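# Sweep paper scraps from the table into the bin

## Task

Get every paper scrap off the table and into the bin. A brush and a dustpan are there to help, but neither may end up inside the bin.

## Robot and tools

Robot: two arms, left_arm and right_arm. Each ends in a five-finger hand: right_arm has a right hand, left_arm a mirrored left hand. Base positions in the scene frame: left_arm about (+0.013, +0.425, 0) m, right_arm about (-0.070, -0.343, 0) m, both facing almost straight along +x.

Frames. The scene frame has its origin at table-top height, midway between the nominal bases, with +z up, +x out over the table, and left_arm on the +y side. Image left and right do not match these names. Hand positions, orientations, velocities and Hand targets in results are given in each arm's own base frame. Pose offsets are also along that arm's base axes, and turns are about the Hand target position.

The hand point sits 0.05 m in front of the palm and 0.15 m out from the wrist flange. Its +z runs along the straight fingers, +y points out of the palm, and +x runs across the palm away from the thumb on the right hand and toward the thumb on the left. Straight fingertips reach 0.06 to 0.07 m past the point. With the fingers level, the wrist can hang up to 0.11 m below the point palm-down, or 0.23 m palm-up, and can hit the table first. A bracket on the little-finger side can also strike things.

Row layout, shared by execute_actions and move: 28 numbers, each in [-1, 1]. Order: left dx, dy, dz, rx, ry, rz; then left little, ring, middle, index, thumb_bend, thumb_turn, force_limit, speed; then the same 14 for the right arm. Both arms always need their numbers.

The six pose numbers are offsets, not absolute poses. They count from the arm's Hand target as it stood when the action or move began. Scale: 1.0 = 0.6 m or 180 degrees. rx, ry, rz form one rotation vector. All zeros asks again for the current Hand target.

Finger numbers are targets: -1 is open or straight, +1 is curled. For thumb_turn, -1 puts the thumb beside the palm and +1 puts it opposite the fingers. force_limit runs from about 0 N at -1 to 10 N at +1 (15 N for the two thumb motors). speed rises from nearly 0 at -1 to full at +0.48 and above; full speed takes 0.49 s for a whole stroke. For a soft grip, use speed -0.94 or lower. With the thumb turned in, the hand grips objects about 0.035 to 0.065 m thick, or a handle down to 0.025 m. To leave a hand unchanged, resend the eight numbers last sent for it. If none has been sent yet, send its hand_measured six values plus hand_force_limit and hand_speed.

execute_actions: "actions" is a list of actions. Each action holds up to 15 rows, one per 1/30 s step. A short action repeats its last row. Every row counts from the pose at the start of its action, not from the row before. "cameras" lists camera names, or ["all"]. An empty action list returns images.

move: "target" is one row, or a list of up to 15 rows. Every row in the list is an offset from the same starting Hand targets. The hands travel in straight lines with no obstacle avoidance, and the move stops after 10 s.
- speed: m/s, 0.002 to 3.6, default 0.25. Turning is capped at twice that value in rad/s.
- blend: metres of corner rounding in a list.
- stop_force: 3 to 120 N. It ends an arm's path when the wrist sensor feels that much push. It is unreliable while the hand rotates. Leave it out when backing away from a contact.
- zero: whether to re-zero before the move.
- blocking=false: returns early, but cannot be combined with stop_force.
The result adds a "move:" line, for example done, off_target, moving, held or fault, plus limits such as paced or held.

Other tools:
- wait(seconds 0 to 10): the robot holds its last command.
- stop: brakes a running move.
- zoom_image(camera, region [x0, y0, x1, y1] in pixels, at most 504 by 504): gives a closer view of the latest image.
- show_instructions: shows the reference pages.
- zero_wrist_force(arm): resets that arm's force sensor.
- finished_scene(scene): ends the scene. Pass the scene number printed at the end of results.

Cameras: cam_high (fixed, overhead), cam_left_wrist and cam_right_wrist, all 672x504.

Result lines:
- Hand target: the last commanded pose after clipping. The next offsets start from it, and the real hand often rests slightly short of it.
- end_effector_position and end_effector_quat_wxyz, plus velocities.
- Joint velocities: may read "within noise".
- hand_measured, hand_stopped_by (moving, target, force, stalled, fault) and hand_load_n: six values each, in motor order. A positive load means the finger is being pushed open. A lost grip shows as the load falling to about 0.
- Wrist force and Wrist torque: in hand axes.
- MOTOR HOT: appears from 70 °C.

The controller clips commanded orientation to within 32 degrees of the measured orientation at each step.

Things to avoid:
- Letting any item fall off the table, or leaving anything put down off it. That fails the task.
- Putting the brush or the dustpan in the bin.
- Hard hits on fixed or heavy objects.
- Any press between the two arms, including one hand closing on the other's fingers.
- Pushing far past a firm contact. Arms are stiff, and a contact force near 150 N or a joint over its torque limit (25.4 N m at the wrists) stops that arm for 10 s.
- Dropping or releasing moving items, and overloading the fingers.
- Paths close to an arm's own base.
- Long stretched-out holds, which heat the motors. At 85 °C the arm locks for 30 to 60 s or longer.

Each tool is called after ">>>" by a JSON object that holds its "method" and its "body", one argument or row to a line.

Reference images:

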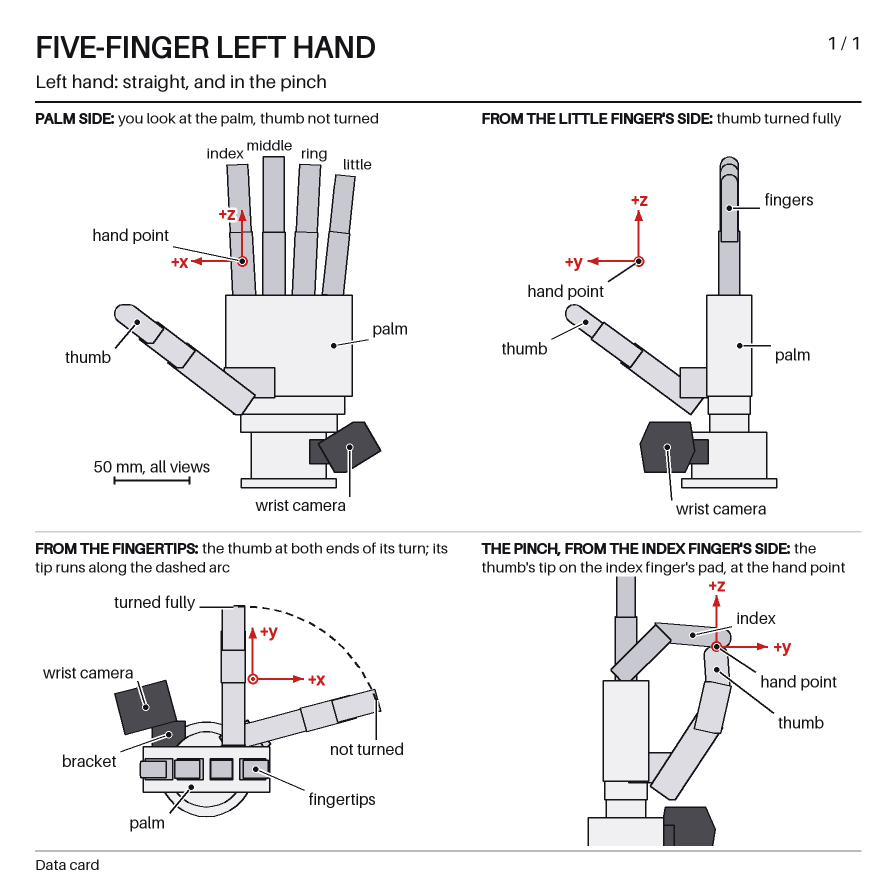

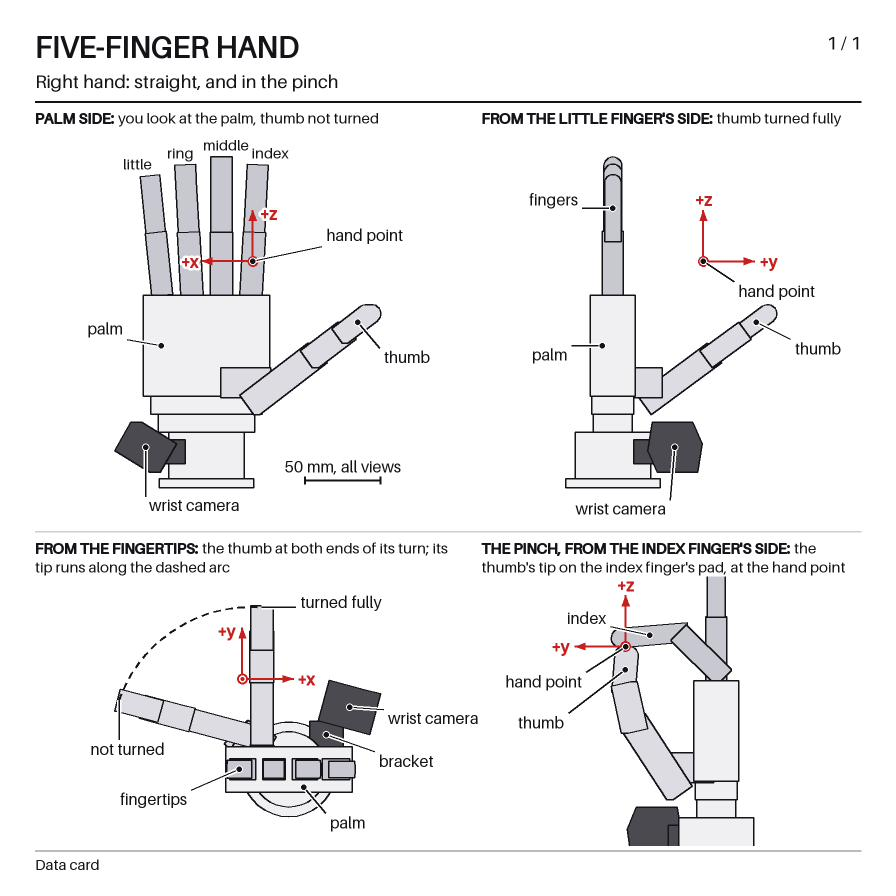

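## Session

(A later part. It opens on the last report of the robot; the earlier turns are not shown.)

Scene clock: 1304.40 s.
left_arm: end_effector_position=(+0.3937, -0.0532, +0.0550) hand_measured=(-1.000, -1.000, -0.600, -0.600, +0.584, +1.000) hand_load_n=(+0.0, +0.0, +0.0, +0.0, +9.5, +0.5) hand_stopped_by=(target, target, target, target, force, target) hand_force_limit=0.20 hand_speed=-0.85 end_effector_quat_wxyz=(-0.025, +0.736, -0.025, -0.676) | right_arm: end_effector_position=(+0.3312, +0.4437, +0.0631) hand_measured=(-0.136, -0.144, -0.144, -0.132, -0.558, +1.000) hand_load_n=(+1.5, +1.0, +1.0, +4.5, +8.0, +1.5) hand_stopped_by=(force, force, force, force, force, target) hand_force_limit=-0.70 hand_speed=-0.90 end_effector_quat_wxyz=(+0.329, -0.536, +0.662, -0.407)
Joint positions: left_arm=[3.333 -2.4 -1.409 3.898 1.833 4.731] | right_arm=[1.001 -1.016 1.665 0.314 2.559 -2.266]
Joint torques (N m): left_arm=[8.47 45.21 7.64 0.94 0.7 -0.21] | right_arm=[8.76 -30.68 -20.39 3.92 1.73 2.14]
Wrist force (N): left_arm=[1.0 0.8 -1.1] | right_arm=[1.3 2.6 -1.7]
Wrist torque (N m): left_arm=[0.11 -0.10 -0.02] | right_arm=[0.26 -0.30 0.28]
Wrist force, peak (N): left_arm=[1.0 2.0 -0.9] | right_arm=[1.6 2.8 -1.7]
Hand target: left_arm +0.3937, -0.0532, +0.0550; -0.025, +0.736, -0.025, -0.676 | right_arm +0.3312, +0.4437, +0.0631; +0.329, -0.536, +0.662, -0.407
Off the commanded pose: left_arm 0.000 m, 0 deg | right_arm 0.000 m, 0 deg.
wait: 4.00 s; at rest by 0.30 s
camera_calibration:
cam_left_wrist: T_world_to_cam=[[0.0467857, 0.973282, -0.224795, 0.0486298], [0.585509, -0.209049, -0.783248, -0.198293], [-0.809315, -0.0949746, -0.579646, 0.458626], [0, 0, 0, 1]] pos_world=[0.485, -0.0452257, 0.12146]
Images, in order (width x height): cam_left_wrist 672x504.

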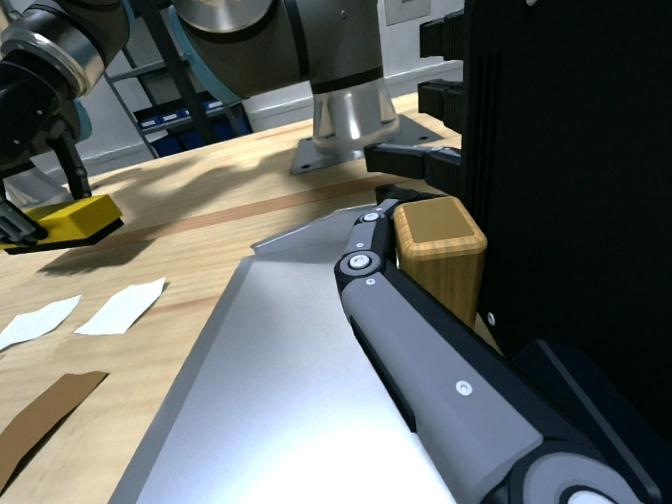

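>>> {"method": "move", "body": {
  "target": [0,0,0,0,0,0,-1,-1,-0.6,-0.6,0.95,1,0.6,-0.85,0,0,0,0,0,0,0.1,0.1,0.2,0.2,0.2,1,-0.7,-0.9]
}}

>>> {"method": "move", "body": {
  "target": [0,0,0.025,0,0,0,-1,-1,-0.6,-0.6,0.95,1,0.6,-0.85,0,0,0,0,0,0,0.1,0.1,0.2,0.2,0.2,1,-0.7,-0.9],
  "speed": 0.02,
  "cameras": ["cam_left_wrist","cam_high","cam_right_wrist"]
}}

Scene clock: 1313.03 s.
left_arm: end_effector_position=(+0.3937, -0.0532, +0.0550) hand_measured=(-1.000, -1.000, -0.600, -0.600, +0.592, +1.000) hand_load_n=(+0.0, +0.0, +0.0, +0.0, +11.5, +1.0) hand_stopped_by=(target, target, target, target, force, target) hand_force_limit=0.60 hand_speed=-0.85 end_effector_quat_wxyz=(-0.025, +0.736, -0.025, -0.676) | right_arm: end_effector_position=(+0.3312, +0.4437, +0.0631) hand_measured=(-0.136, -0.144, -0.144, -0.132, -0.558, +1.000) hand_load_n=(+1.5, +0.5, +1.0, +4.5, +7.5, +1.5) hand_stopped_by=(force, force, force, force, force, target) hand_force_limit=-0.70 hand_speed=-0.90 end_effector_quat_wxyz=(+0.329, -0.536, +0.662, -0.407)
Joint positions: left_arm=[3.333 -2.4 -1.409 3.898 1.833 4.731] | right_arm=[1.001 -1.016 1.665 0.314 2.559 -2.266]
Joint torques (N m): left_arm=[8.42 45.67 7.45 0.98 1.3 0.04] | right_arm=[8.78 -30.29 -20.67 3.86 1.48 2.1]
Wrist force (N): left_arm=[1.1 0.6 -0.8] | right_arm=[1.2 2.8 -1.7]
Wrist torque (N m): left_arm=[0.07 -0.11 -0.01] | right_arm=[0.29 -0.28 0.28]
Wrist force, peak (N): left_arm=[0.7 2.2 -0.6] | right_arm=[1.4 3.0 -1.8]
Hand target: left_arm +0.3937, -0.0532, +0.0550; -0.025, +0.736, -0.025, -0.676 | right_arm +0.3312, +0.4437, +0.0631; +0.329, -0.536, +0.662, -0.407
Off the commanded pose: left_arm 0.000 m, 0 deg | right_arm 0.000 m, 0 deg.
move: done

Scene clock: 1314.13 s.
left_arm: end_effector_position=(+0.3937, -0.0532, +0.0698) hand_measured=(-1.000, -1.000, -0.600, -0.600, +0.592, +1.000) hand_load_n=(+0.0, -0.5, +0.0, +0.0, +12.0, +2.0) hand_stopped_by=(target, target, target, target, force, target) hand_force_limit=0.60 hand_speed=-0.85 end_effector_quat_wxyz=(-0.025, +0.736, -0.025, -0.676) | right_arm: end_effector_position=(+0.3312, +0.4437, +0.0631) hand_measured=(-0.136, -0.144, -0.144, -0.132, -0.558, +1.000) hand_load_n=(+1.5, +1.0, +1.0, +4.5, +7.5, +1.5) hand_stopped_by=(force, force, force, force, force, target) hand_force_limit=-0.70 hand_speed=-0.90 end_effector_quat_wxyz=(+0.329, -0.536, +0.662, -0.407)
Joint positions: left_arm=[3.333 -2.379 -1.405 3.872 1.833 4.731] | right_arm=[1.001 -1.016 1.665 0.314 2.559 -2.266]
Joint torques (N m): left_arm=[9.17 49.33 25.53 -4.46 1.43 0.47] | right_arm=[8.36 -30.71 -19.72 3.87 1.61 2.15]
Wrist force (N): left_arm=[4.1 0.3 -0.2] | right_arm=[1.4 3.0 -1.6]
Wrist torque (N m): left_arm=[0.01 -0.18 -0.08] | right_arm=[0.32 -0.31 0.29]
Wrist force, peak (N): left_arm=[4.4 0.7 -0.5] | right_arm=[1.1 3.1 -1.8]
Hand target: left_arm +0.3937, -0.0532, +0.0700; -0.025, +0.736, -0.025, -0.676 | right_arm +0.3312, +0.4437, +0.0631; +0.329, -0.536, +0.662, -0.407
Off the commanded pose: left_arm 0.000 m, 0 deg | right_arm 0.000 m, 0 deg.
move: done
camera_calibration:
cam_left_wrist: T_world_to_cam=[[0.0467857, 0.973282, -0.224795, 0.0519568], [0.585509, -0.209049, -0.783248, -0.186701], [-0.809315, -0.0949746, -0.579646, 0.467205], [0, 0, 0, 1]] pos_world=[0.485, -0.0452257, 0.13626]
cam_right_wrist: T_world_to_cam=[[-0.434197, -0.168687, -0.884883, 0.27545], [-0.407968, 0.91262, 0.0262078, -0.274819], [0.803141, 0.372383, -0.465076, -0.288801], [0, 0, 0, 1]] pos_world=[0.23943, 0.404814, 0.11663]

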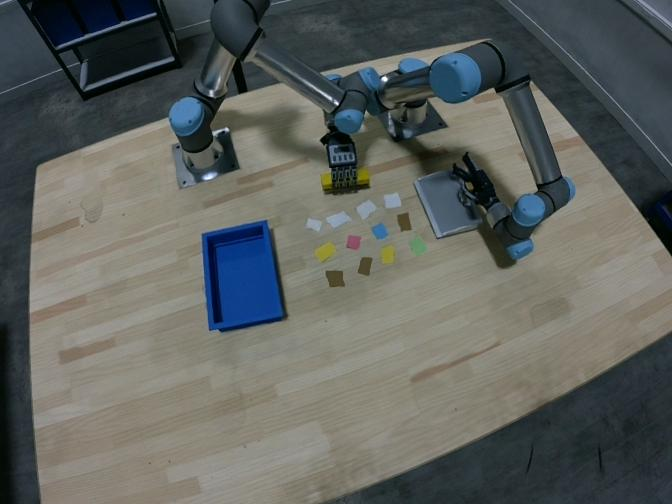

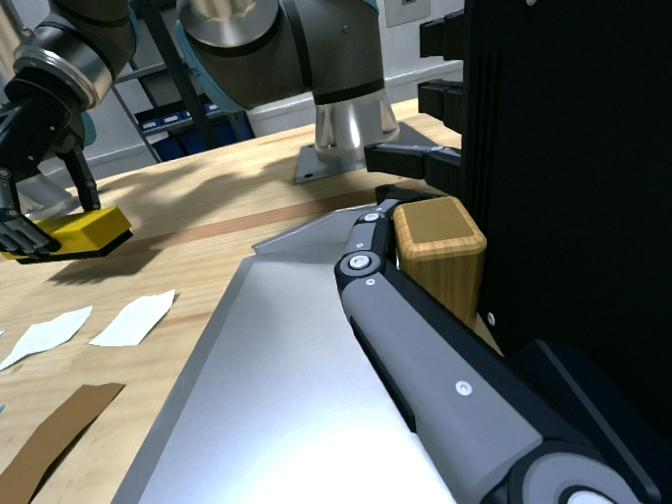

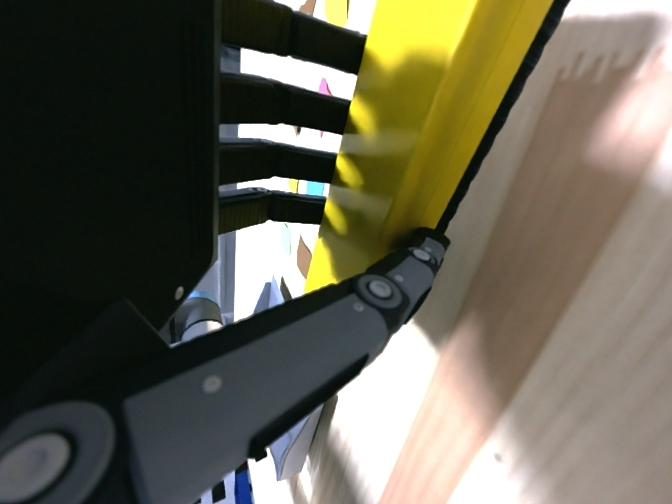

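>>> {"method": "move", "body": {
  "target": [
    [-0.022,-0.0908,0,0,0,0,-1,-1,-0.6,-0.6,0.95,1,0.6,-0.85,0,-0.08,0.145,0,0,0,0.1,0.1,0.2,0.2,0.2,1,-0.7,-0.9],
    [-0.022,-0.0908,0,0,0,0,-1,-1,-0.6,-0.6,0.95,1,0.6,-0.85,0.1768,-0.3912,0.145,0,0,0.555,0.1,0.1,0.2,0.2,0.2,1,-0.7,-0.9]
  ],
  "speed": 0.15,
  "blend": [0.03,0],
  "cameras": ["all"]
}}

Scene clock: 1423.63 s.
left_arm: end_effector_position=(+0.3805, -0.1077, +0.0700) hand_measured=(-1.000, -1.000, -0.600, -0.600, +0.592, +1.000) hand_load_n=(+0.0, +0.0, +0.0, +0.0, +12.0, +2.0) hand_stopped_by=(target, target, target, target, force, target) hand_force_limit=0.60 hand_speed=-0.85 end_effector_quat_wxyz=(-0.025, +0.736, -0.025, -0.676) | right_arm: end_effector_position=(+0.4373, +0.2090, +0.1501) hand_measured=(-0.136, -0.144, -0.144, -0.132, -0.558, +1.000) hand_load_n=(+1.5, +1.0, +1.0, +4.5, +7.5, +1.5) hand_stopped_by=(force, force, force, force, force, target) hand_force_limit=-0.70 hand_speed=-0.90 end_effector_quat_wxyz=(-0.523, +0.852, -0.016, +0.010)
Joint positions: left_arm=[3.25 -2.359 -1.442 3.888 1.75 4.724] | right_arm=[-0.267 -1.008 1.686 1.315 0.518 -5.191]
Joint torques (N m): left_arm=[-12.64 49.9 6.37 0.25 -2.47 -1.68] | right_arm=[-8.99 -26.54 -18.47 5.01 0.16 -2.6]
Wrist force (N): left_arm=[4.1 0.5 -0.4] | right_arm=[1.0 2.8 -1.3]
Wrist torque (N m): left_arm=[0.02 -0.16 -0.08] | right_arm=[0.22 -0.21 0.35]
Wrist force, peak (N): left_arm=[4.5 0.8 -0.4] | right_arm=[0.8 3.5 -1.4]
Hand target: left_arm +0.3805, -0.1077, +0.0700; -0.025, +0.736, -0.025, -0.676 | right_arm +0.4373, +0.2090, +0.1501; -0.523, +0.852, -0.016, +0.010
Off the commanded pose: left_arm 0.000 m, 0 deg | right_arm 0.000 m, 0 deg.
move: done
camera_calibration:
cam_left_wrist: T_world_to_cam=[[0.0467857, 0.973282, -0.224795, 0.105566], [0.585509, -0.209049, -0.783248, -0.190188], [-0.809315, -0.0949746, -0.579646, 0.451471], [0, 0, 0, 1]] pos_world=[0.4718, -0.0996257, 0.13646]
cam_right_wrist: T_world_to_cam=[[0.240793, -0.398841, -0.884841, 0.111825], [-0.828994, -0.558643, 0.0262129, 0.472027], [-0.504765, 0.727216, -0.465154, 0.251649], [0, 0, 0, 1]] pos_world=[0.491405, 0.125291, 0.20363]

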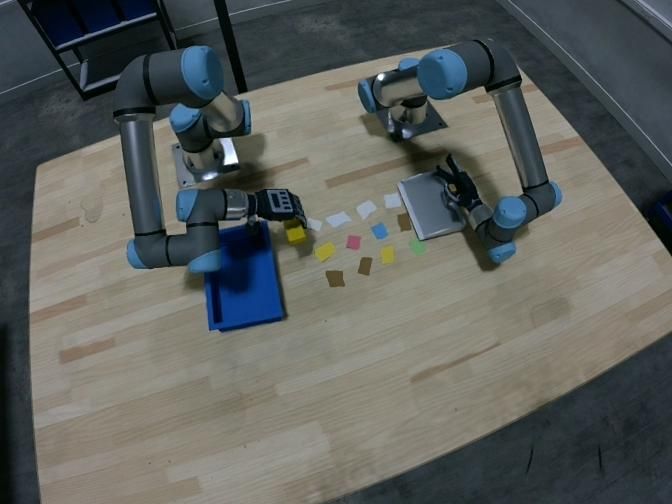

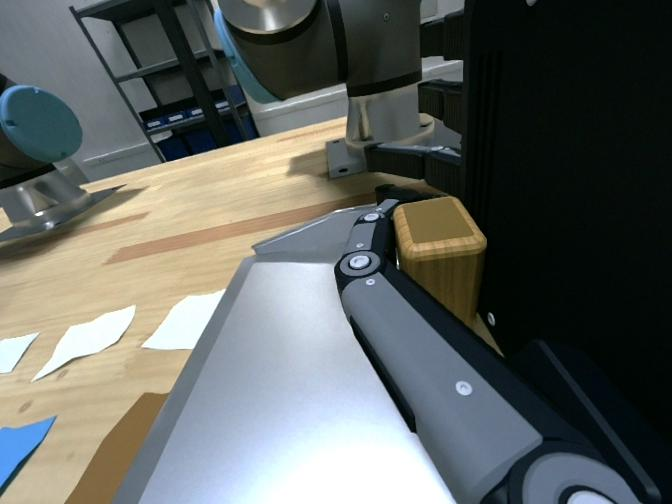

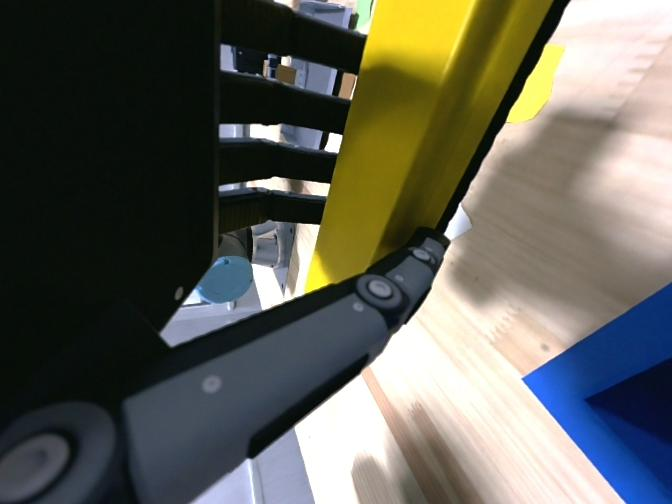

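>>> {"method": "move", "body": {
  "target": [0,0,-0.026,0,0,0,-1,-1,-0.6,-0.6,0.95,1,0.6,-0.85,0,0.013,-0.18,0,0,0,0.1,0.1,0.2,0.2,0.2,1,-0.7,-0.9],
  "speed": 0.1,
  "stop_force": 4
}}

>>> {"method": "move", "body": {
  "target": [0,0,-0.01,0,0,0,-1,-1,-0.6,-0.6,0.95,1,0.6,-0.85,0,0,-0.03,0,0,0,0.1,0.1,0.2,0.2,0.2,1,-0.7,-0.9],
  "speed": 0.01,
  "stop_force": 3,
  "cameras": ["all"]
}}

Scene clock: 1466.47 s.
left_arm: end_effector_position=(+0.3805, -0.1077, +0.0550) hand_measured=(-1.000, -1.000, -0.600, -0.600, +0.592, +1.000) hand_load_n=(+0.0, +0.0, +0.5, +0.0, +11.5, +0.5) hand_stopped_by=(target, target, target, target, force, target) hand_force_limit=0.60 hand_speed=-0.85 end_effector_quat_wxyz=(-0.025, +0.736, -0.025, -0.676) | right_arm: end_effector_position=(+0.4373, +0.2168, +0.0421) hand_measured=(-0.136, -0.144, -0.144, -0.132, -0.558, +1.000) hand_load_n=(+1.5, +1.0, +1.0, +4.5, +7.5, +1.5) hand_stopped_by=(force, force, force, force, force, target) hand_force_limit=-0.70 hand_speed=-0.90 end_effector_quat_wxyz=(-0.523, +0.852, -0.016, +0.010)
Joint positions: left_arm=[3.25 -2.382 -1.447 3.915 1.75 4.724] | right_arm=[-0.25 -0.829 1.721 1.074 0.512 -5.159]
Joint torques (N m): left_arm=[-11.55 48.39 12.35 -3.41 -2.26 -1.54] | right_arm=[9.3 -29.66 -17.33 0.51 -3.07 2.67]
Wrist force (N): left_arm=[-1.9 -1.5 -1.6] | right_arm=[1.1 2.3 -0.9]
Wrist torque (N m): left_arm=[-0.05 0.00 -0.04] | right_arm=[0.15 -0.21 0.20]
Wrist force, peak (N): left_arm=[-6.2 -2.4 -3.1] | right_arm=[1.1 2.9 -1.1]
Hand target: left_arm +0.3805, -0.1077, +0.0550; -0.025, +0.736, -0.025, -0.676 (not the last commanded pose) | right_arm +0.4373, +0.2168, +0.0421; -0.523, +0.852, -0.016, +0.010
Off the commanded pose: left_arm 0.001 m, 0 deg | right_arm 0.000 m, 0 deg.
move: contact (left_arm)

Scene clock: 1468.57 s.
left_arm: end_effector_position=(+0.3805, -0.1077, +0.0549) hand_measured=(-1.000, -1.000, -0.600, -0.600, +0.592, +1.000) hand_load_n=(+0.0, +0.0, +0.0, +0.0, +11.5, +0.0) hand_stopped_by=(target, target, target, target, force, target) hand_force_limit=0.60 hand_speed=-0.85 end_effector_quat_wxyz=(-0.025, +0.736, -0.025, -0.676) | right_arm: end_effector_position=(+0.4373, +0.2168, +0.0325) hand_measured=(-0.136, -0.144, -0.144, -0.132, -0.558, +1.000) hand_load_n=(+1.5, +1.0, +1.0, +5.0, +7.0, +1.5) hand_stopped_by=(force, force, force, force, force, target) hand_force_limit=-0.70 hand_speed=-0.90 end_effector_quat_wxyz=(-0.523, +0.852, -0.016, +0.010)
Joint positions: left_arm=[3.25 -2.382 -1.447 3.915 1.75 4.724] | right_arm=[-0.25 -0.811 1.721 1.056 0.512 -5.159]
Joint torques (N m): left_arm=[-11.48 46.67 11.24 -2.64 -2.44 -1.57] | right_arm=[6.58 -53.36 -3.59 4.6 0.63 -0.12]
Wrist force (N): left_arm=[-5.4 -2.5 -2.7] | right_arm=[0.3 0.2 -1.9]
Wrist torque (N m): left_arm=[-0.05 0.08 -0.17] | right_arm=[0.06 -0.19 0.13]
Wrist force, peak (N): left_arm=[-8.5 -2.6 -1.9] | right_arm=[-0.6 -7.1 -4.9]
Hand target: left_arm +0.3805, -0.1077, +0.0549; -0.025, +0.736, -0.025, -0.676 (not the last commanded pose) | right_arm +0.4373, +0.2168, +0.0325; -0.523, +0.852, -0.016, +0.010 (not the last commanded pose)
Off the commanded pose: left_arm 0.006 m, 0 deg | right_arm 0.008 m, 0 deg.
move: contact (left_arm, right_arm)
camera_calibration:
cam_left_wrist: T_world_to_cam=[[0.0467386, 0.97328, -0.224814, 0.102173], [0.585335, -0.209057, -0.783376, -0.201997], [-0.809443, -0.0949774, -0.579466, 0.4427], [0, 0, 0, 1]] pos_world=[0.471801, -0.0996257, 0.12126]
cam_right_wrist: T_world_to_cam=[[0.240797, -0.398735, -0.884888, 0.0109546], [-0.828865, -0.558831, 0.0262604, 0.479423], [-0.504974, 0.72713, -0.465063, 0.191427], [0, 0, 0, 1]] pos_world=[0.491405, 0.133092, 0.0861294]

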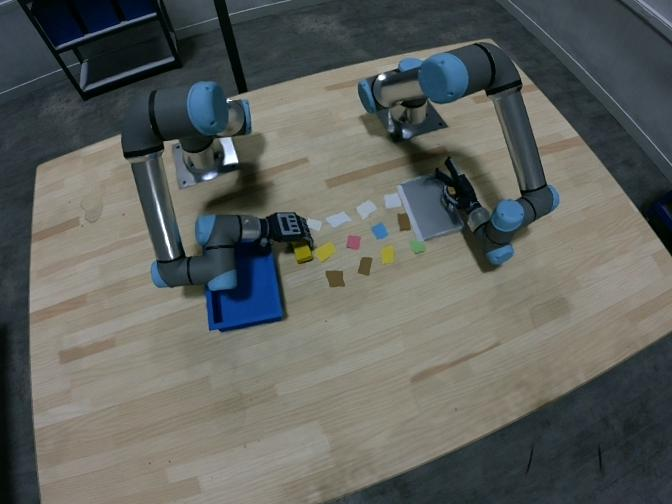

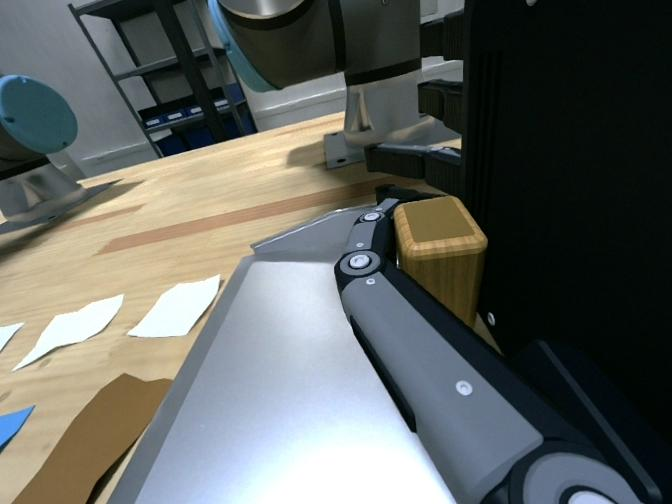

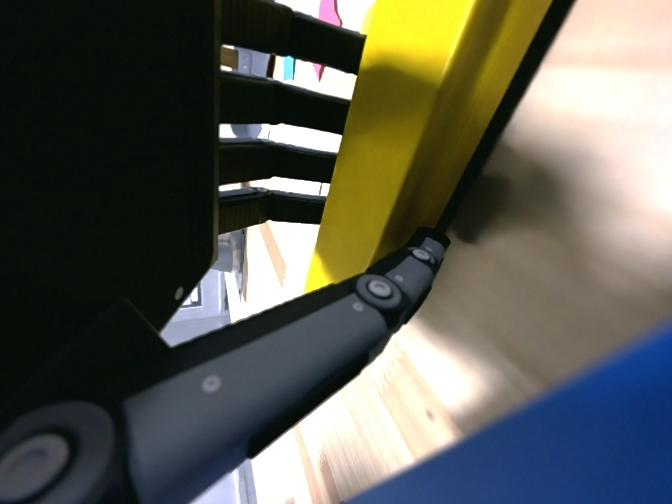

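>>> {"method": "move", "body": {
  "target": [0,0,0,0,0,0,-1,-1,-0.6,-0.6,0.95,1,0.6,-0.85,0,0.3,0,0,0,0,0.1,0.1,0.2,0.2,0.2,1,-0.7,-0.9],
  "speed": 0.08,
  "stop_force": 15,
  "cameras": ["all"]
}}

>>> {"method": "zoom_image", "body": {
  "camera": "cam_high",
  "region": [290, 150, 500, 300]
}}

Scene clock: 1487.70 s.
left_arm: end_effector_position=(+0.3805, -0.1077, +0.0549) hand_measured=(-1.000, -1.000, -0.600, -0.600, +0.592, +1.000) hand_load_n=(+0.0, +0.0, +0.0, +0.0, +11.5, +0.0) hand_stopped_by=(target, target, target, target, force, target) hand_force_limit=0.60 hand_speed=-0.85 end_effector_quat_wxyz=(-0.025, +0.736, -0.025, -0.676) | right_arm: end_effector_position=(+0.4373, +0.3968, +0.0325) hand_measured=(-0.134, -0.144, -0.144, -0.132, -0.558, +1.000) hand_load_n=(+1.5, +1.0, +0.5, +4.5, +6.5, +0.5) hand_stopped_by=(force, force, force, force, force, target) hand_force_limit=-0.70 hand_speed=-0.90 end_effector_quat_wxyz=(-0.523, +0.852, -0.016, +0.010)
Joint positions: left_arm=[3.25 -2.382 -1.447 3.915 1.75 4.724] | right_arm=[0.14 -0.858 1.556 0.537 0.499 -4.334]
Joint torques (N m): left_arm=[-10.79 46.47 22.88 -2.71 -2.21 -1.56] | right_arm=[10.71 -51.22 -16.6 -0.89 0.89 2.46]
Wrist force (N): left_arm=[-5.3 -2.4 -2.7] | right_arm=[1.2 -4.2 -9.9]
Wrist torque (N m): left_arm=[-0.05 0.06 -0.16] | right_arm=[-0.19 -0.11 0.02]
Wrist force, peak (N): left_arm=[-5.6 -2.6 -3.0] | right_arm=[1.3 -4.2 -10.1]
Hand target: left_arm +0.3805, -0.1077, +0.0549; -0.025, +0.736, -0.025, -0.676 | right_arm +0.4373, +0.3968, +0.0325; -0.523, +0.852, -0.016, +0.010
Off the commanded pose: left_arm 0.000 m, 0 deg | right_arm 0.000 m, 0 deg.
move: done
camera_calibration:
cam_left_wrist: T_world_to_cam=[[0.0467567, 0.973282, -0.224802, 0.102164], [0.585398, -0.209051, -0.78333, -0.202031], [-0.809396, -0.0949729, -0.579532, 0.442686], [0, 0, 0, 1]] pos_world=[0.4718, -0.0996257, 0.12126]
cam_right_wrist: T_world_to_cam=[[0.240797, -0.398735, -0.884888, 0.082727], [-0.828865, -0.558831, 0.0262604, 0.580012], [-0.504974, 0.72713, -0.465063, 0.0605436], [0, 0, 0, 1]] pos_world=[0.491405, 0.313092, 0.0861294]

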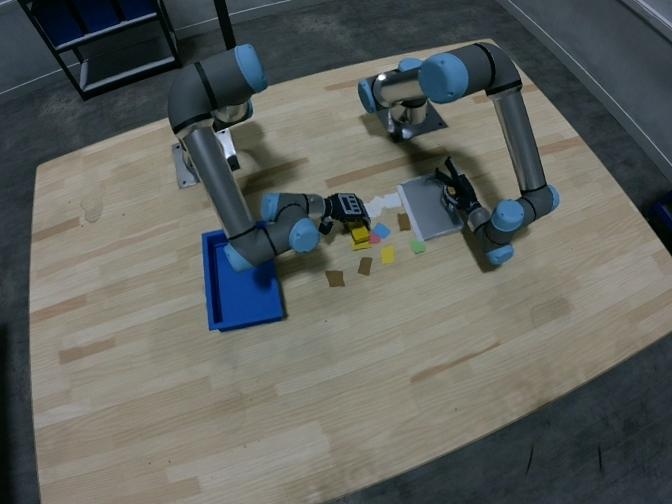

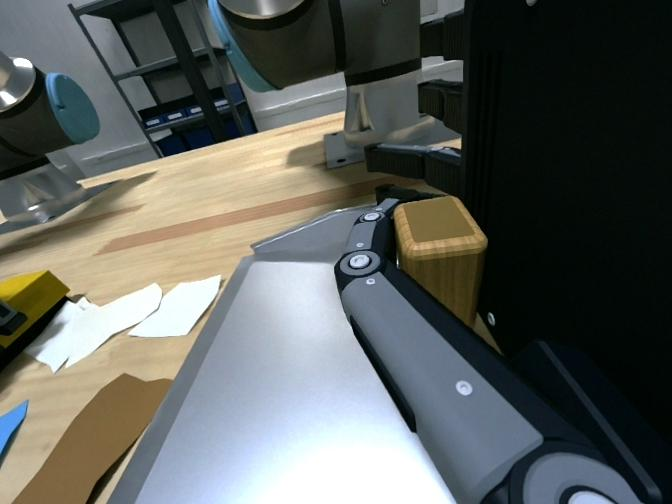

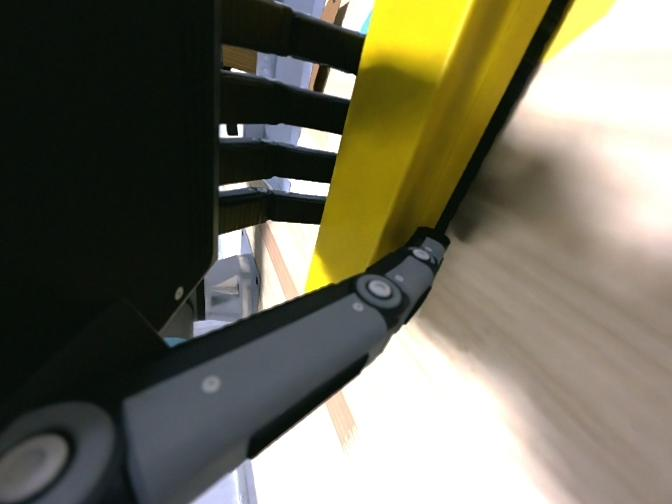

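Scaled by 2.400.

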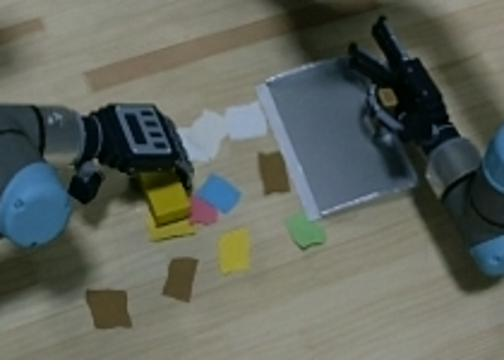

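>>> {"method": "move", "body": {
  "target": [0,0,0,0,0,0,-1,-1,-0.6,-0.6,0.95,1,0.6,-0.85,0,0.26,0,0,0,0,0.1,0.1,0.2,0.2,0.2,1,-0.7,-0.9],
  "speed": 0.08,
  "stop_force": 15,
  "cameras": ["all"]
}}

>>> {"method": "zoom_image", "body": {
  "camera": "cam_high",
  "region": [290, 150, 500, 300]
}}

>>> {"method": "zoom_image", "body": {
  "camera": "cam_left_wrist",
  "region": [0, 200, 300, 504]
}}

Scene clock: 1506.70 s.
left_arm: end_effector_position=(+0.3805, -0.1077, +0.0549) hand_measured=(-1.000, -1.000, -0.600, -0.600, +0.592, +1.000) hand_load_n=(+0.0, +0.0, +0.0, +0.0, +11.5, +0.0) hand_stopped_by=(target, target, target, target, force, target) hand_force_limit=0.60 hand_speed=-0.85 end_effector_quat_wxyz=(-0.025, +0.736, -0.025, -0.676) | right_arm: end_effector_position=(+0.4373, +0.5528, +0.0325) hand_measured=(-0.134, -0.144, -0.144, -0.132, -0.558, +1.000) hand_load_n=(+0.0, +0.5, +1.0, +3.5, +6.0, +0.0) hand_stopped_by=(force, force, force, force, force, target) hand_force_limit=-0.70 hand_speed=-0.90 end_effector_quat_wxyz=(-0.523, +0.852, -0.016, +0.010)
Joint positions: left_arm=[3.25 -2.382 -1.447 3.915 1.75 4.724] | right_arm=[0.427 -0.781 1.305 0.323 0.647 -3.877]
Joint torques (N m): left_arm=[-10.37 47.41 21.67 -2.57 -2.25 -1.43] | right_arm=[10.96 -33.59 -20.47 -1.15 1.28 2.33]
Wrist force (N): left_arm=[-5.3 -3.7 -3.1] | right_arm=[1.3 -3.6 -10.3]
Wrist torque (N m): left_arm=[-0.09 0.05 -0.13] | right_arm=[-0.06 -0.18 0.13]
Wrist force, peak (N): left_arm=[-5.6 -3.8 -3.1] | right_arm=[1.2 -4.0 -11.1]
Hand target: left_arm +0.3805, -0.1077, +0.0549; -0.025, +0.736, -0.025, -0.676 | right_arm +0.4373, +0.5528, +0.0325; -0.523, +0.852, -0.016, +0.010
Off the commanded pose: left_arm 0.000 m, 0 deg | right_arm 0.000 m, 0 deg.
move: done
camera_calibration:
cam_left_wrist: T_world_to_cam=[[0.0467567, 0.973282, -0.224802, 0.102164], [0.585398, -0.209051, -0.78333, -0.202031], [-0.809396, -0.0949729, -0.579532, 0.442686], [0, 0, 0, 1]] pos_world=[0.4718, -0.0996257, 0.12126]
cam_right_wrist: T_world_to_cam=[[0.240797, -0.398735, -0.884888, 0.14493], [-0.828865, -0.558831, 0.0262604, 0.66719], [-0.504974, 0.72713, -0.465063, -0.0528886], [0, 0, 0, 1]] pos_world=[0.491405, 0.469092, 0.0861294]

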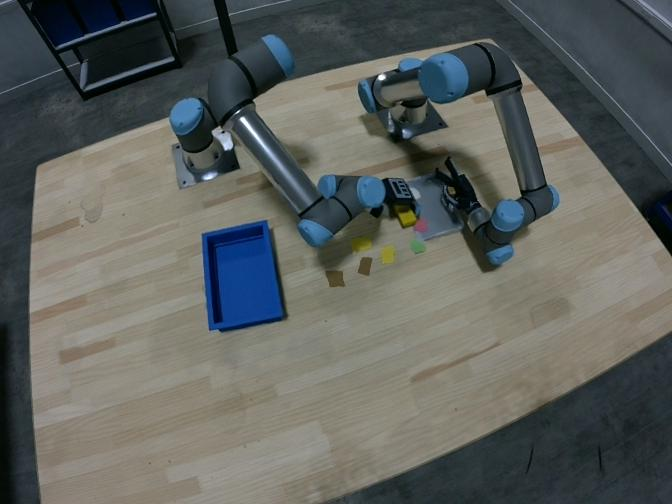

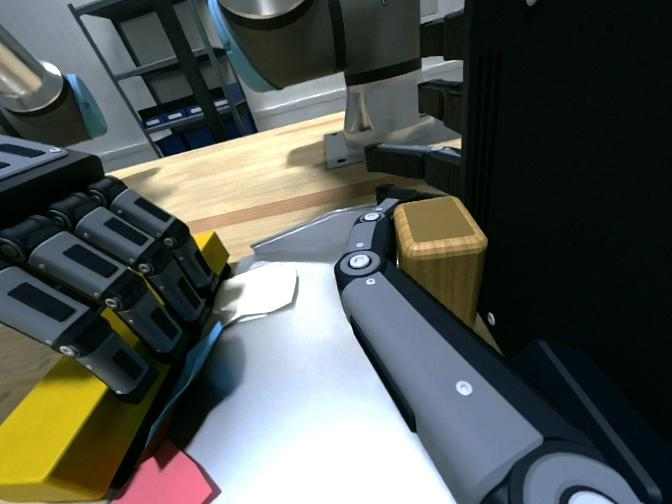

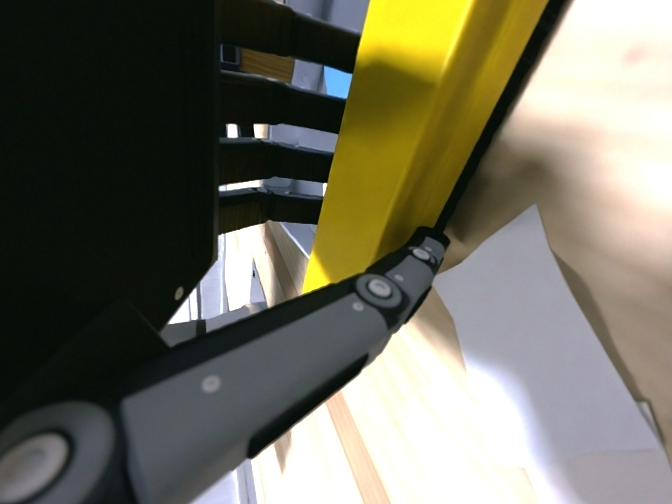

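Scaled by 2.400.

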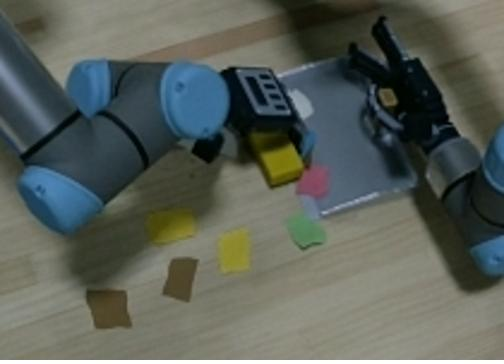

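Scaled by 1.658.

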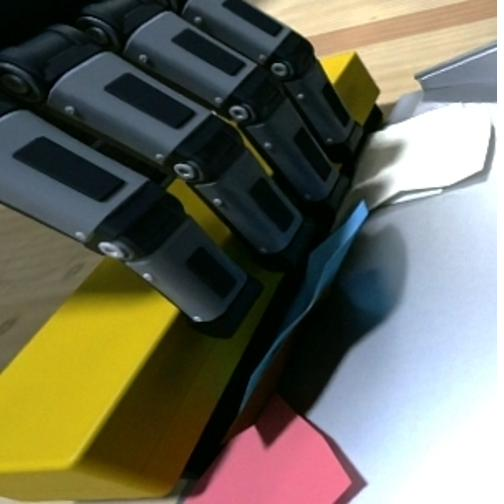

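>>> {"method": "move", "body": {
  "target": [
    [0,0,0,0,0,0,-1,-1,-0.6,-0.6,0.95,1,0.6,-0.85,0,0.025,0.006,0,0,0,0.1,0.1,0.2,0.2,0.2,1,-0.7,-0.9],
    [0,0,0,0,0,0,-1,-1,-0.6,-0.6,0.95,1,0.6,-0.85,0,0.1,0.009,0,0,0,0.1,0.1,0.2,0.2,0.2,1,-0.7,-0.9]
  ],
  "speed": 0.06,
  "stop_force": 20,
  "cameras": ["all"]
}}

>>> {"method": "zoom_image", "body": {
  "camera": "cam_high",
  "region": [290, 150, 500, 300]
}}

>>> {"method": "zoom_image", "body": {
  "camera": "cam_left_wrist",
  "region": [0, 200, 300, 504]
}}

Scene clock: 1518.27 s.
left_arm: end_effector_position=(+0.3805, -0.1077, +0.0549) hand_measured=(-1.000, -1.000, -0.600, -0.600, +0.592, +1.000) hand_load_n=(+0.0, +0.0, +0.0, +0.0, +11.5, +0.0) hand_stopped_by=(target, target, target, target, force, target) hand_force_limit=0.60 hand_speed=-0.85 end_effector_quat_wxyz=(-0.025, +0.736, -0.025, -0.676) | right_arm: end_effector_position=(+0.4373, +0.6128, +0.0379) hand_measured=(-0.134, -0.144, -0.144, -0.132, -0.558, +1.000) hand_load_n=(+0.5, +0.5, +1.5, +3.0, +7.0, -1.5) hand_stopped_by=(force, force, force, force, force, target) hand_force_limit=-0.70 hand_speed=-0.90 end_effector_quat_wxyz=(-0.523, +0.852, -0.016, +0.010)
Joint positions: left_arm=[3.25 -2.382 -1.447 3.915 1.75 4.724] | right_arm=[0.518 -0.719 1.156 0.329 0.71 -3.772]
Joint torques (N m): left_arm=[-10.01 46.87 21.29 -2.04 -2.28 -1.5] | right_arm=[12.31 -40.2 -24.13 3.97 -0.07 2.63]
Wrist force (N): left_arm=[-4.3 -1.1 1.5] | right_arm=[4.8 2.9 -2.8]
Wrist torque (N m): left_arm=[-0.03 0.10 -0.14] | right_arm=[0.25 -0.17 0.13]
Wrist force, peak (N): left_arm=[-5.6 -3.9 -3.1] | right_arm=[1.1 -3.4 -10.6]
Hand target: left_arm +0.3805, -0.1077, +0.0549; -0.025, +0.736, -0.025, -0.676 | right_arm +0.4373, +0.6128, +0.0379; -0.523, +0.852, -0.016, +0.010
Off the commanded pose: left_arm 0.000 m, 0 deg | right_arm 0.000 m, 0 deg.
move: done
camera_calibration:
cam_left_wrist: T_world_to_cam=[[0.0467567, 0.973282, -0.224802, 0.102164], [0.585398, -0.209051, -0.78333, -0.202031], [-0.809396, -0.0949729, -0.579532, 0.442686], [0, 0, 0, 1]] pos_world=[0.4718, -0.0996257, 0.12126]
cam_right_wrist: T_world_to_cam=[[0.240797, -0.398735, -0.884888, 0.173632], [-0.828865, -0.558831, 0.0262604, 0.700578], [-0.504974, 0.72713, -0.465063, -0.094005], [0, 0, 0, 1]] pos_world=[0.491405, 0.529092, 0.0915294]

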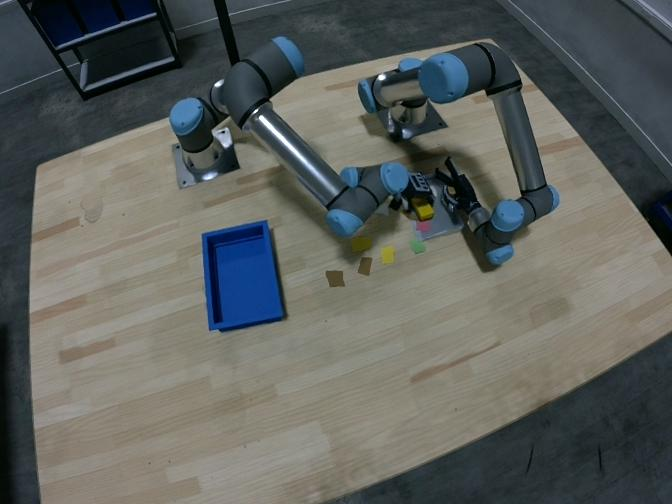

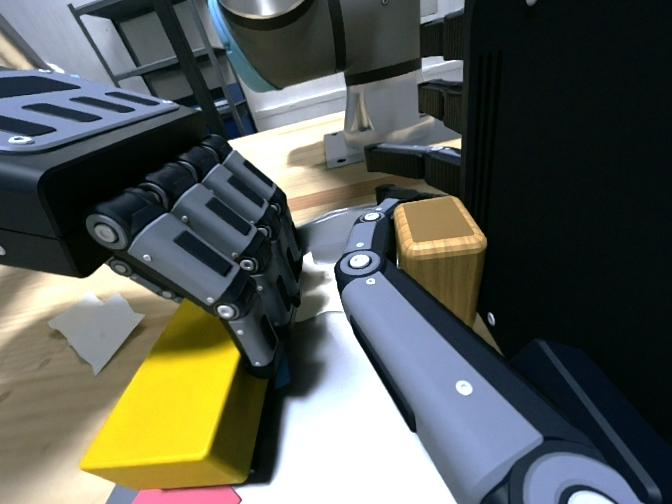

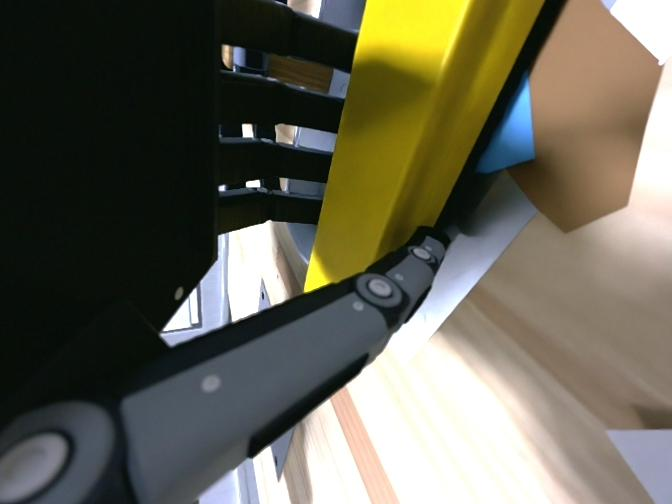

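Scaled by 2.400.

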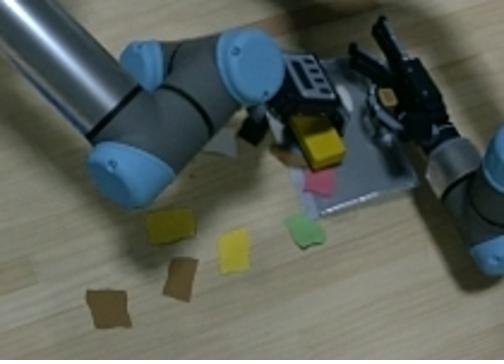

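Scaled by 1.658.

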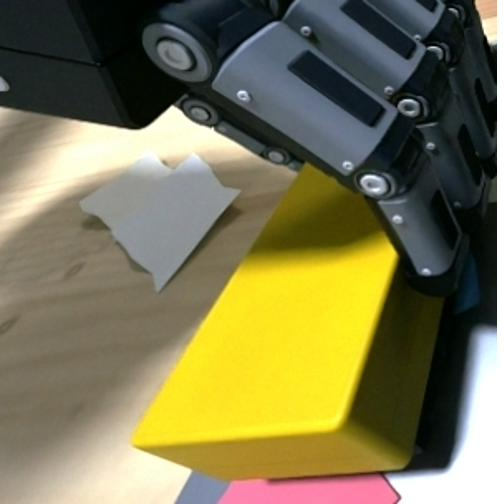

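>>> {"method": "move", "body": {
  "target": [
    [0,0,0,0,0,0,-1,-1,-0.6,-0.6,0.95,1,0.6,-0.85,0,-0.01,0.06,0,0,0,0.1,0.1,0.2,0.2,0.2,1,-0.7,-0.9],
    [0,0,0,0,0,0,-1,-1,-0.6,-0.6,0.95,1,0.6,-0.85,0,-0.29,0.06,0,0,0,0.1,0.1,0.2,0.2,0.2,1,-0.7,-0.9],
    [0,0,0,0,0,0,-1,-1,-0.6,-0.6,0.95,1,0.6,-0.85,0,-0.29,-0.005,0,0,0,0.1,0.1,0.2,0.2,0.2,1,-0.7,-0.9]
  ],
  "speed": [0.1,0.15,0.06],
  "blend": [0.01,0.01,0]
}}

>>> {"method": "move", "body": {
  "target": [0,0,0,0,0,0,-1,-1,-0.6,-0.6,0.95,1,0.6,-0.85,0,0,-0.03,0,0,0,0.1,0.1,0.2,0.2,0.2,1,-0.7,-0.9],
  "speed": 0.01,
  "stop_force": 4,
  "cameras": ["all"]
}}

>>> {"method": "zoom_image", "body": {
  "camera": "cam_high",
  "region": [290, 150, 500, 300]
}}

>>> {"method": "zoom_image", "body": {
  "camera": "cam_left_wrist",
  "region": [0, 200, 300, 504]
}}

Scene clock: 1556.73 s.
left_arm: end_effector_position=(+0.3805, -0.1077, +0.0549) hand_measured=(-1.000, -1.000, -0.600, -0.600, +0.592, +1.000) hand_load_n=(+0.0, +0.0, +0.0, +0.0, +11.5, +0.0) hand_stopped_by=(target, target, target, target, force, target) hand_force_limit=0.60 hand_speed=-0.85 end_effector_quat_wxyz=(-0.025, +0.736, -0.025, -0.676) | right_arm: end_effector_position=(+0.4373, +0.4388, +0.0350) hand_measured=(-0.134, -0.144, -0.144, -0.132, -0.558, +1.000) hand_load_n=(+0.0, +0.5, +2.0, +4.0, +6.0, -1.0) hand_stopped_by=(force, force, force, force, force, target) hand_force_limit=-0.70 hand_speed=-0.90 end_effector_quat_wxyz=(-0.523, +0.852, -0.016, +0.010)
Joint positions: left_arm=[3.25 -2.382 -1.447 3.915 1.75 4.724] | right_arm=[0.224 -0.856 1.502 0.452 0.532 -4.178]
Joint torques (N m): left_arm=[-9.34 46.27 20.65 1.15 -2.26 -1.42] | right_arm=[-6.04 -33.53 -5.83 -0.15 -3 2.58]
Wrist force (N): left_arm=[-4.0 0.0 1.3] | right_arm=[1.1 2.8 -1.5]
Wrist torque (N m): left_arm=[0.05 0.09 -0.14] | right_arm=[0.24 -0.22 0.38]
Wrist force, peak (N): left_arm=[-4.5 -1.2 1.6] | right_arm=[4.9 3.0 -2.9]
Hand target: left_arm +0.3805, -0.1077, +0.0549; -0.025, +0.736, -0.025, -0.676 | right_arm +0.4373, +0.4388, +0.0349; -0.523, +0.852, -0.016, +0.010
Off the commanded pose: left_arm 0.000 m, 0 deg | right_arm 0.000 m, 0 deg.
move: done

Scene clock: 1558.23 s.
left_arm: end_effector_position=(+0.3805, -0.1077, +0.0549) hand_measured=(-1.000, -1.000, -0.600, -0.600, +0.592, +1.000) hand_load_n=(+0.0, +0.0, +0.0, +0.0, +11.5, +0.0) hand_stopped_by=(target, target, target, target, force, target) hand_force_limit=0.60 hand_speed=-0.85 end_effector_quat_wxyz=(-0.025, +0.736, -0.025, -0.676) | right_arm: end_effector_position=(+0.4373, +0.4388, +0.0324) hand_measured=(-0.134, -0.144, -0.144, -0.132, -0.558, +1.000) hand_load_n=(+0.5, +1.0, +2.0, +4.5, +6.0, -0.5) hand_stopped_by=(force, force, force, force, force, target) hand_force_limit=-0.70 hand_speed=-0.90 end_effector_quat_wxyz=(-0.523, +0.852, -0.016, +0.010)
Joint positions: left_arm=[3.25 -2.382 -1.447 3.915 1.75 4.724] | right_arm=[0.224 -0.852 1.503 0.447 0.532 -4.178]
Joint torques (N m): left_arm=[-9.54 46.76 21.35 1.94 -2.31 -1.5] | right_arm=[-1.73 -55.39 -19.56 4.31 0.63 2.42]
Wrist force (N): left_arm=[-3.9 -0.4 1.0] | right_arm=[2.7 -0.5 -2.3]
Wrist torque (N m): left_arm=[0.01 0.07 -0.12] | right_arm=[0.12 -0.21 0.32]
Wrist force, peak (N): left_arm=[-4.2 -0.3 1.2] | right_arm=[3.9 -5.6 -4.5]
Hand target: left_arm +0.3805, -0.1077, +0.0549; -0.025, +0.736, -0.025, -0.676 | right_arm +0.4373, +0.4388, +0.0324; -0.523, +0.852, -0.016, +0.010 (not the last commanded pose)
Off the commanded pose: left_arm 0.000 m, 0 deg | right_arm 0.015 m, 0 deg.
move: contact (right_arm)
camera_calibration:
cam_left_wrist: T_world_to_cam=[[0.0467567, 0.973282, -0.224802, 0.102164], [0.585398, -0.209051, -0.78333, -0.202031], [-0.809396, -0.0949729, -0.579532, 0.442686], [0, 0, 0, 1]] pos_world=[0.4718, -0.0996257, 0.12126]
cam_right_wrist: T_world_to_cam=[[0.240797, -0.398735, -0.884888, 0.0992969], [-0.828865, -0.558831, 0.0262604, 0.603489], [-0.504974, 0.72713, -0.465063, 0.0299112], [0, 0, 0, 1]] pos_world=[0.491405, 0.355092, 0.0859294]

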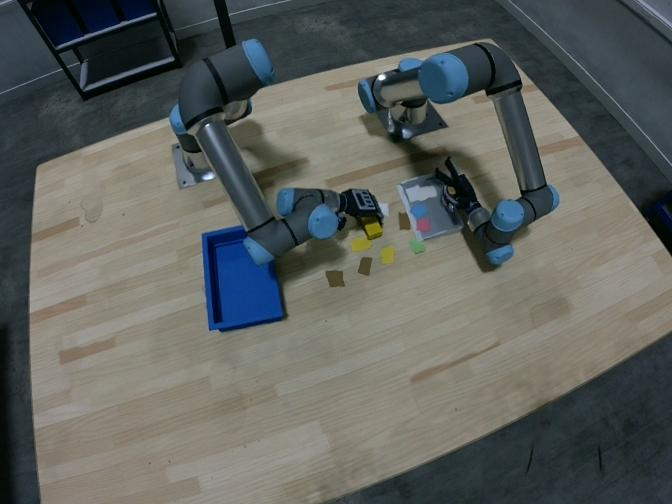

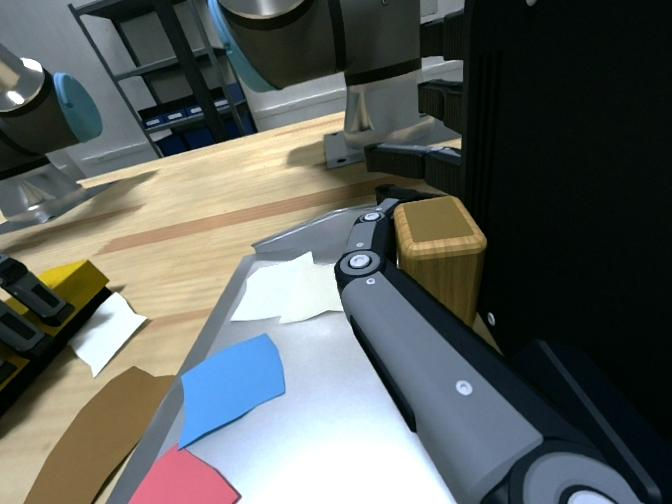

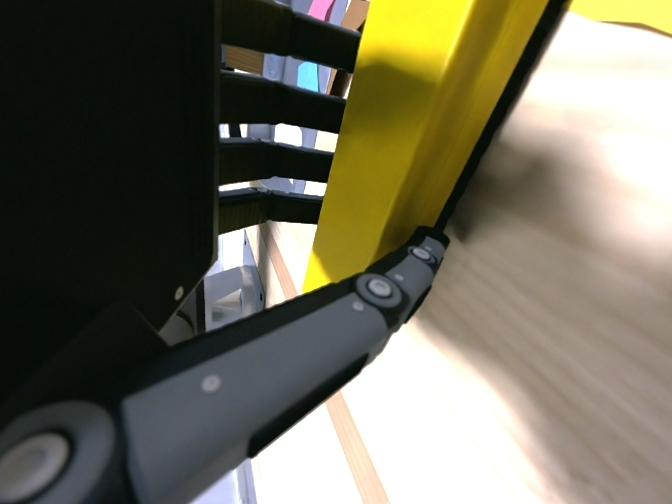

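Scaled by 2.400.

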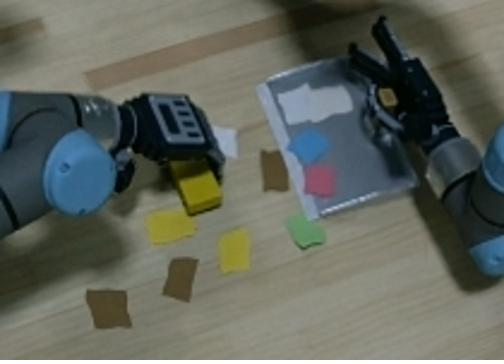

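Scaled by 1.658.

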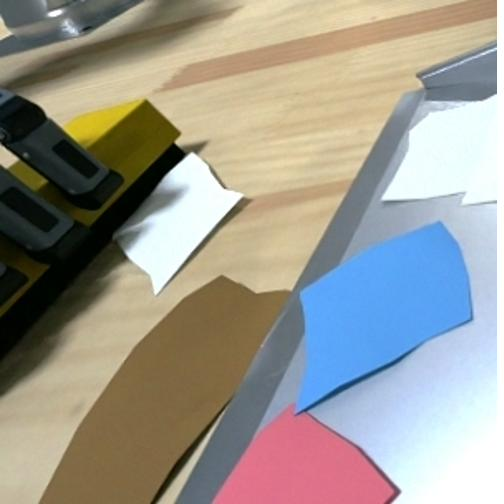

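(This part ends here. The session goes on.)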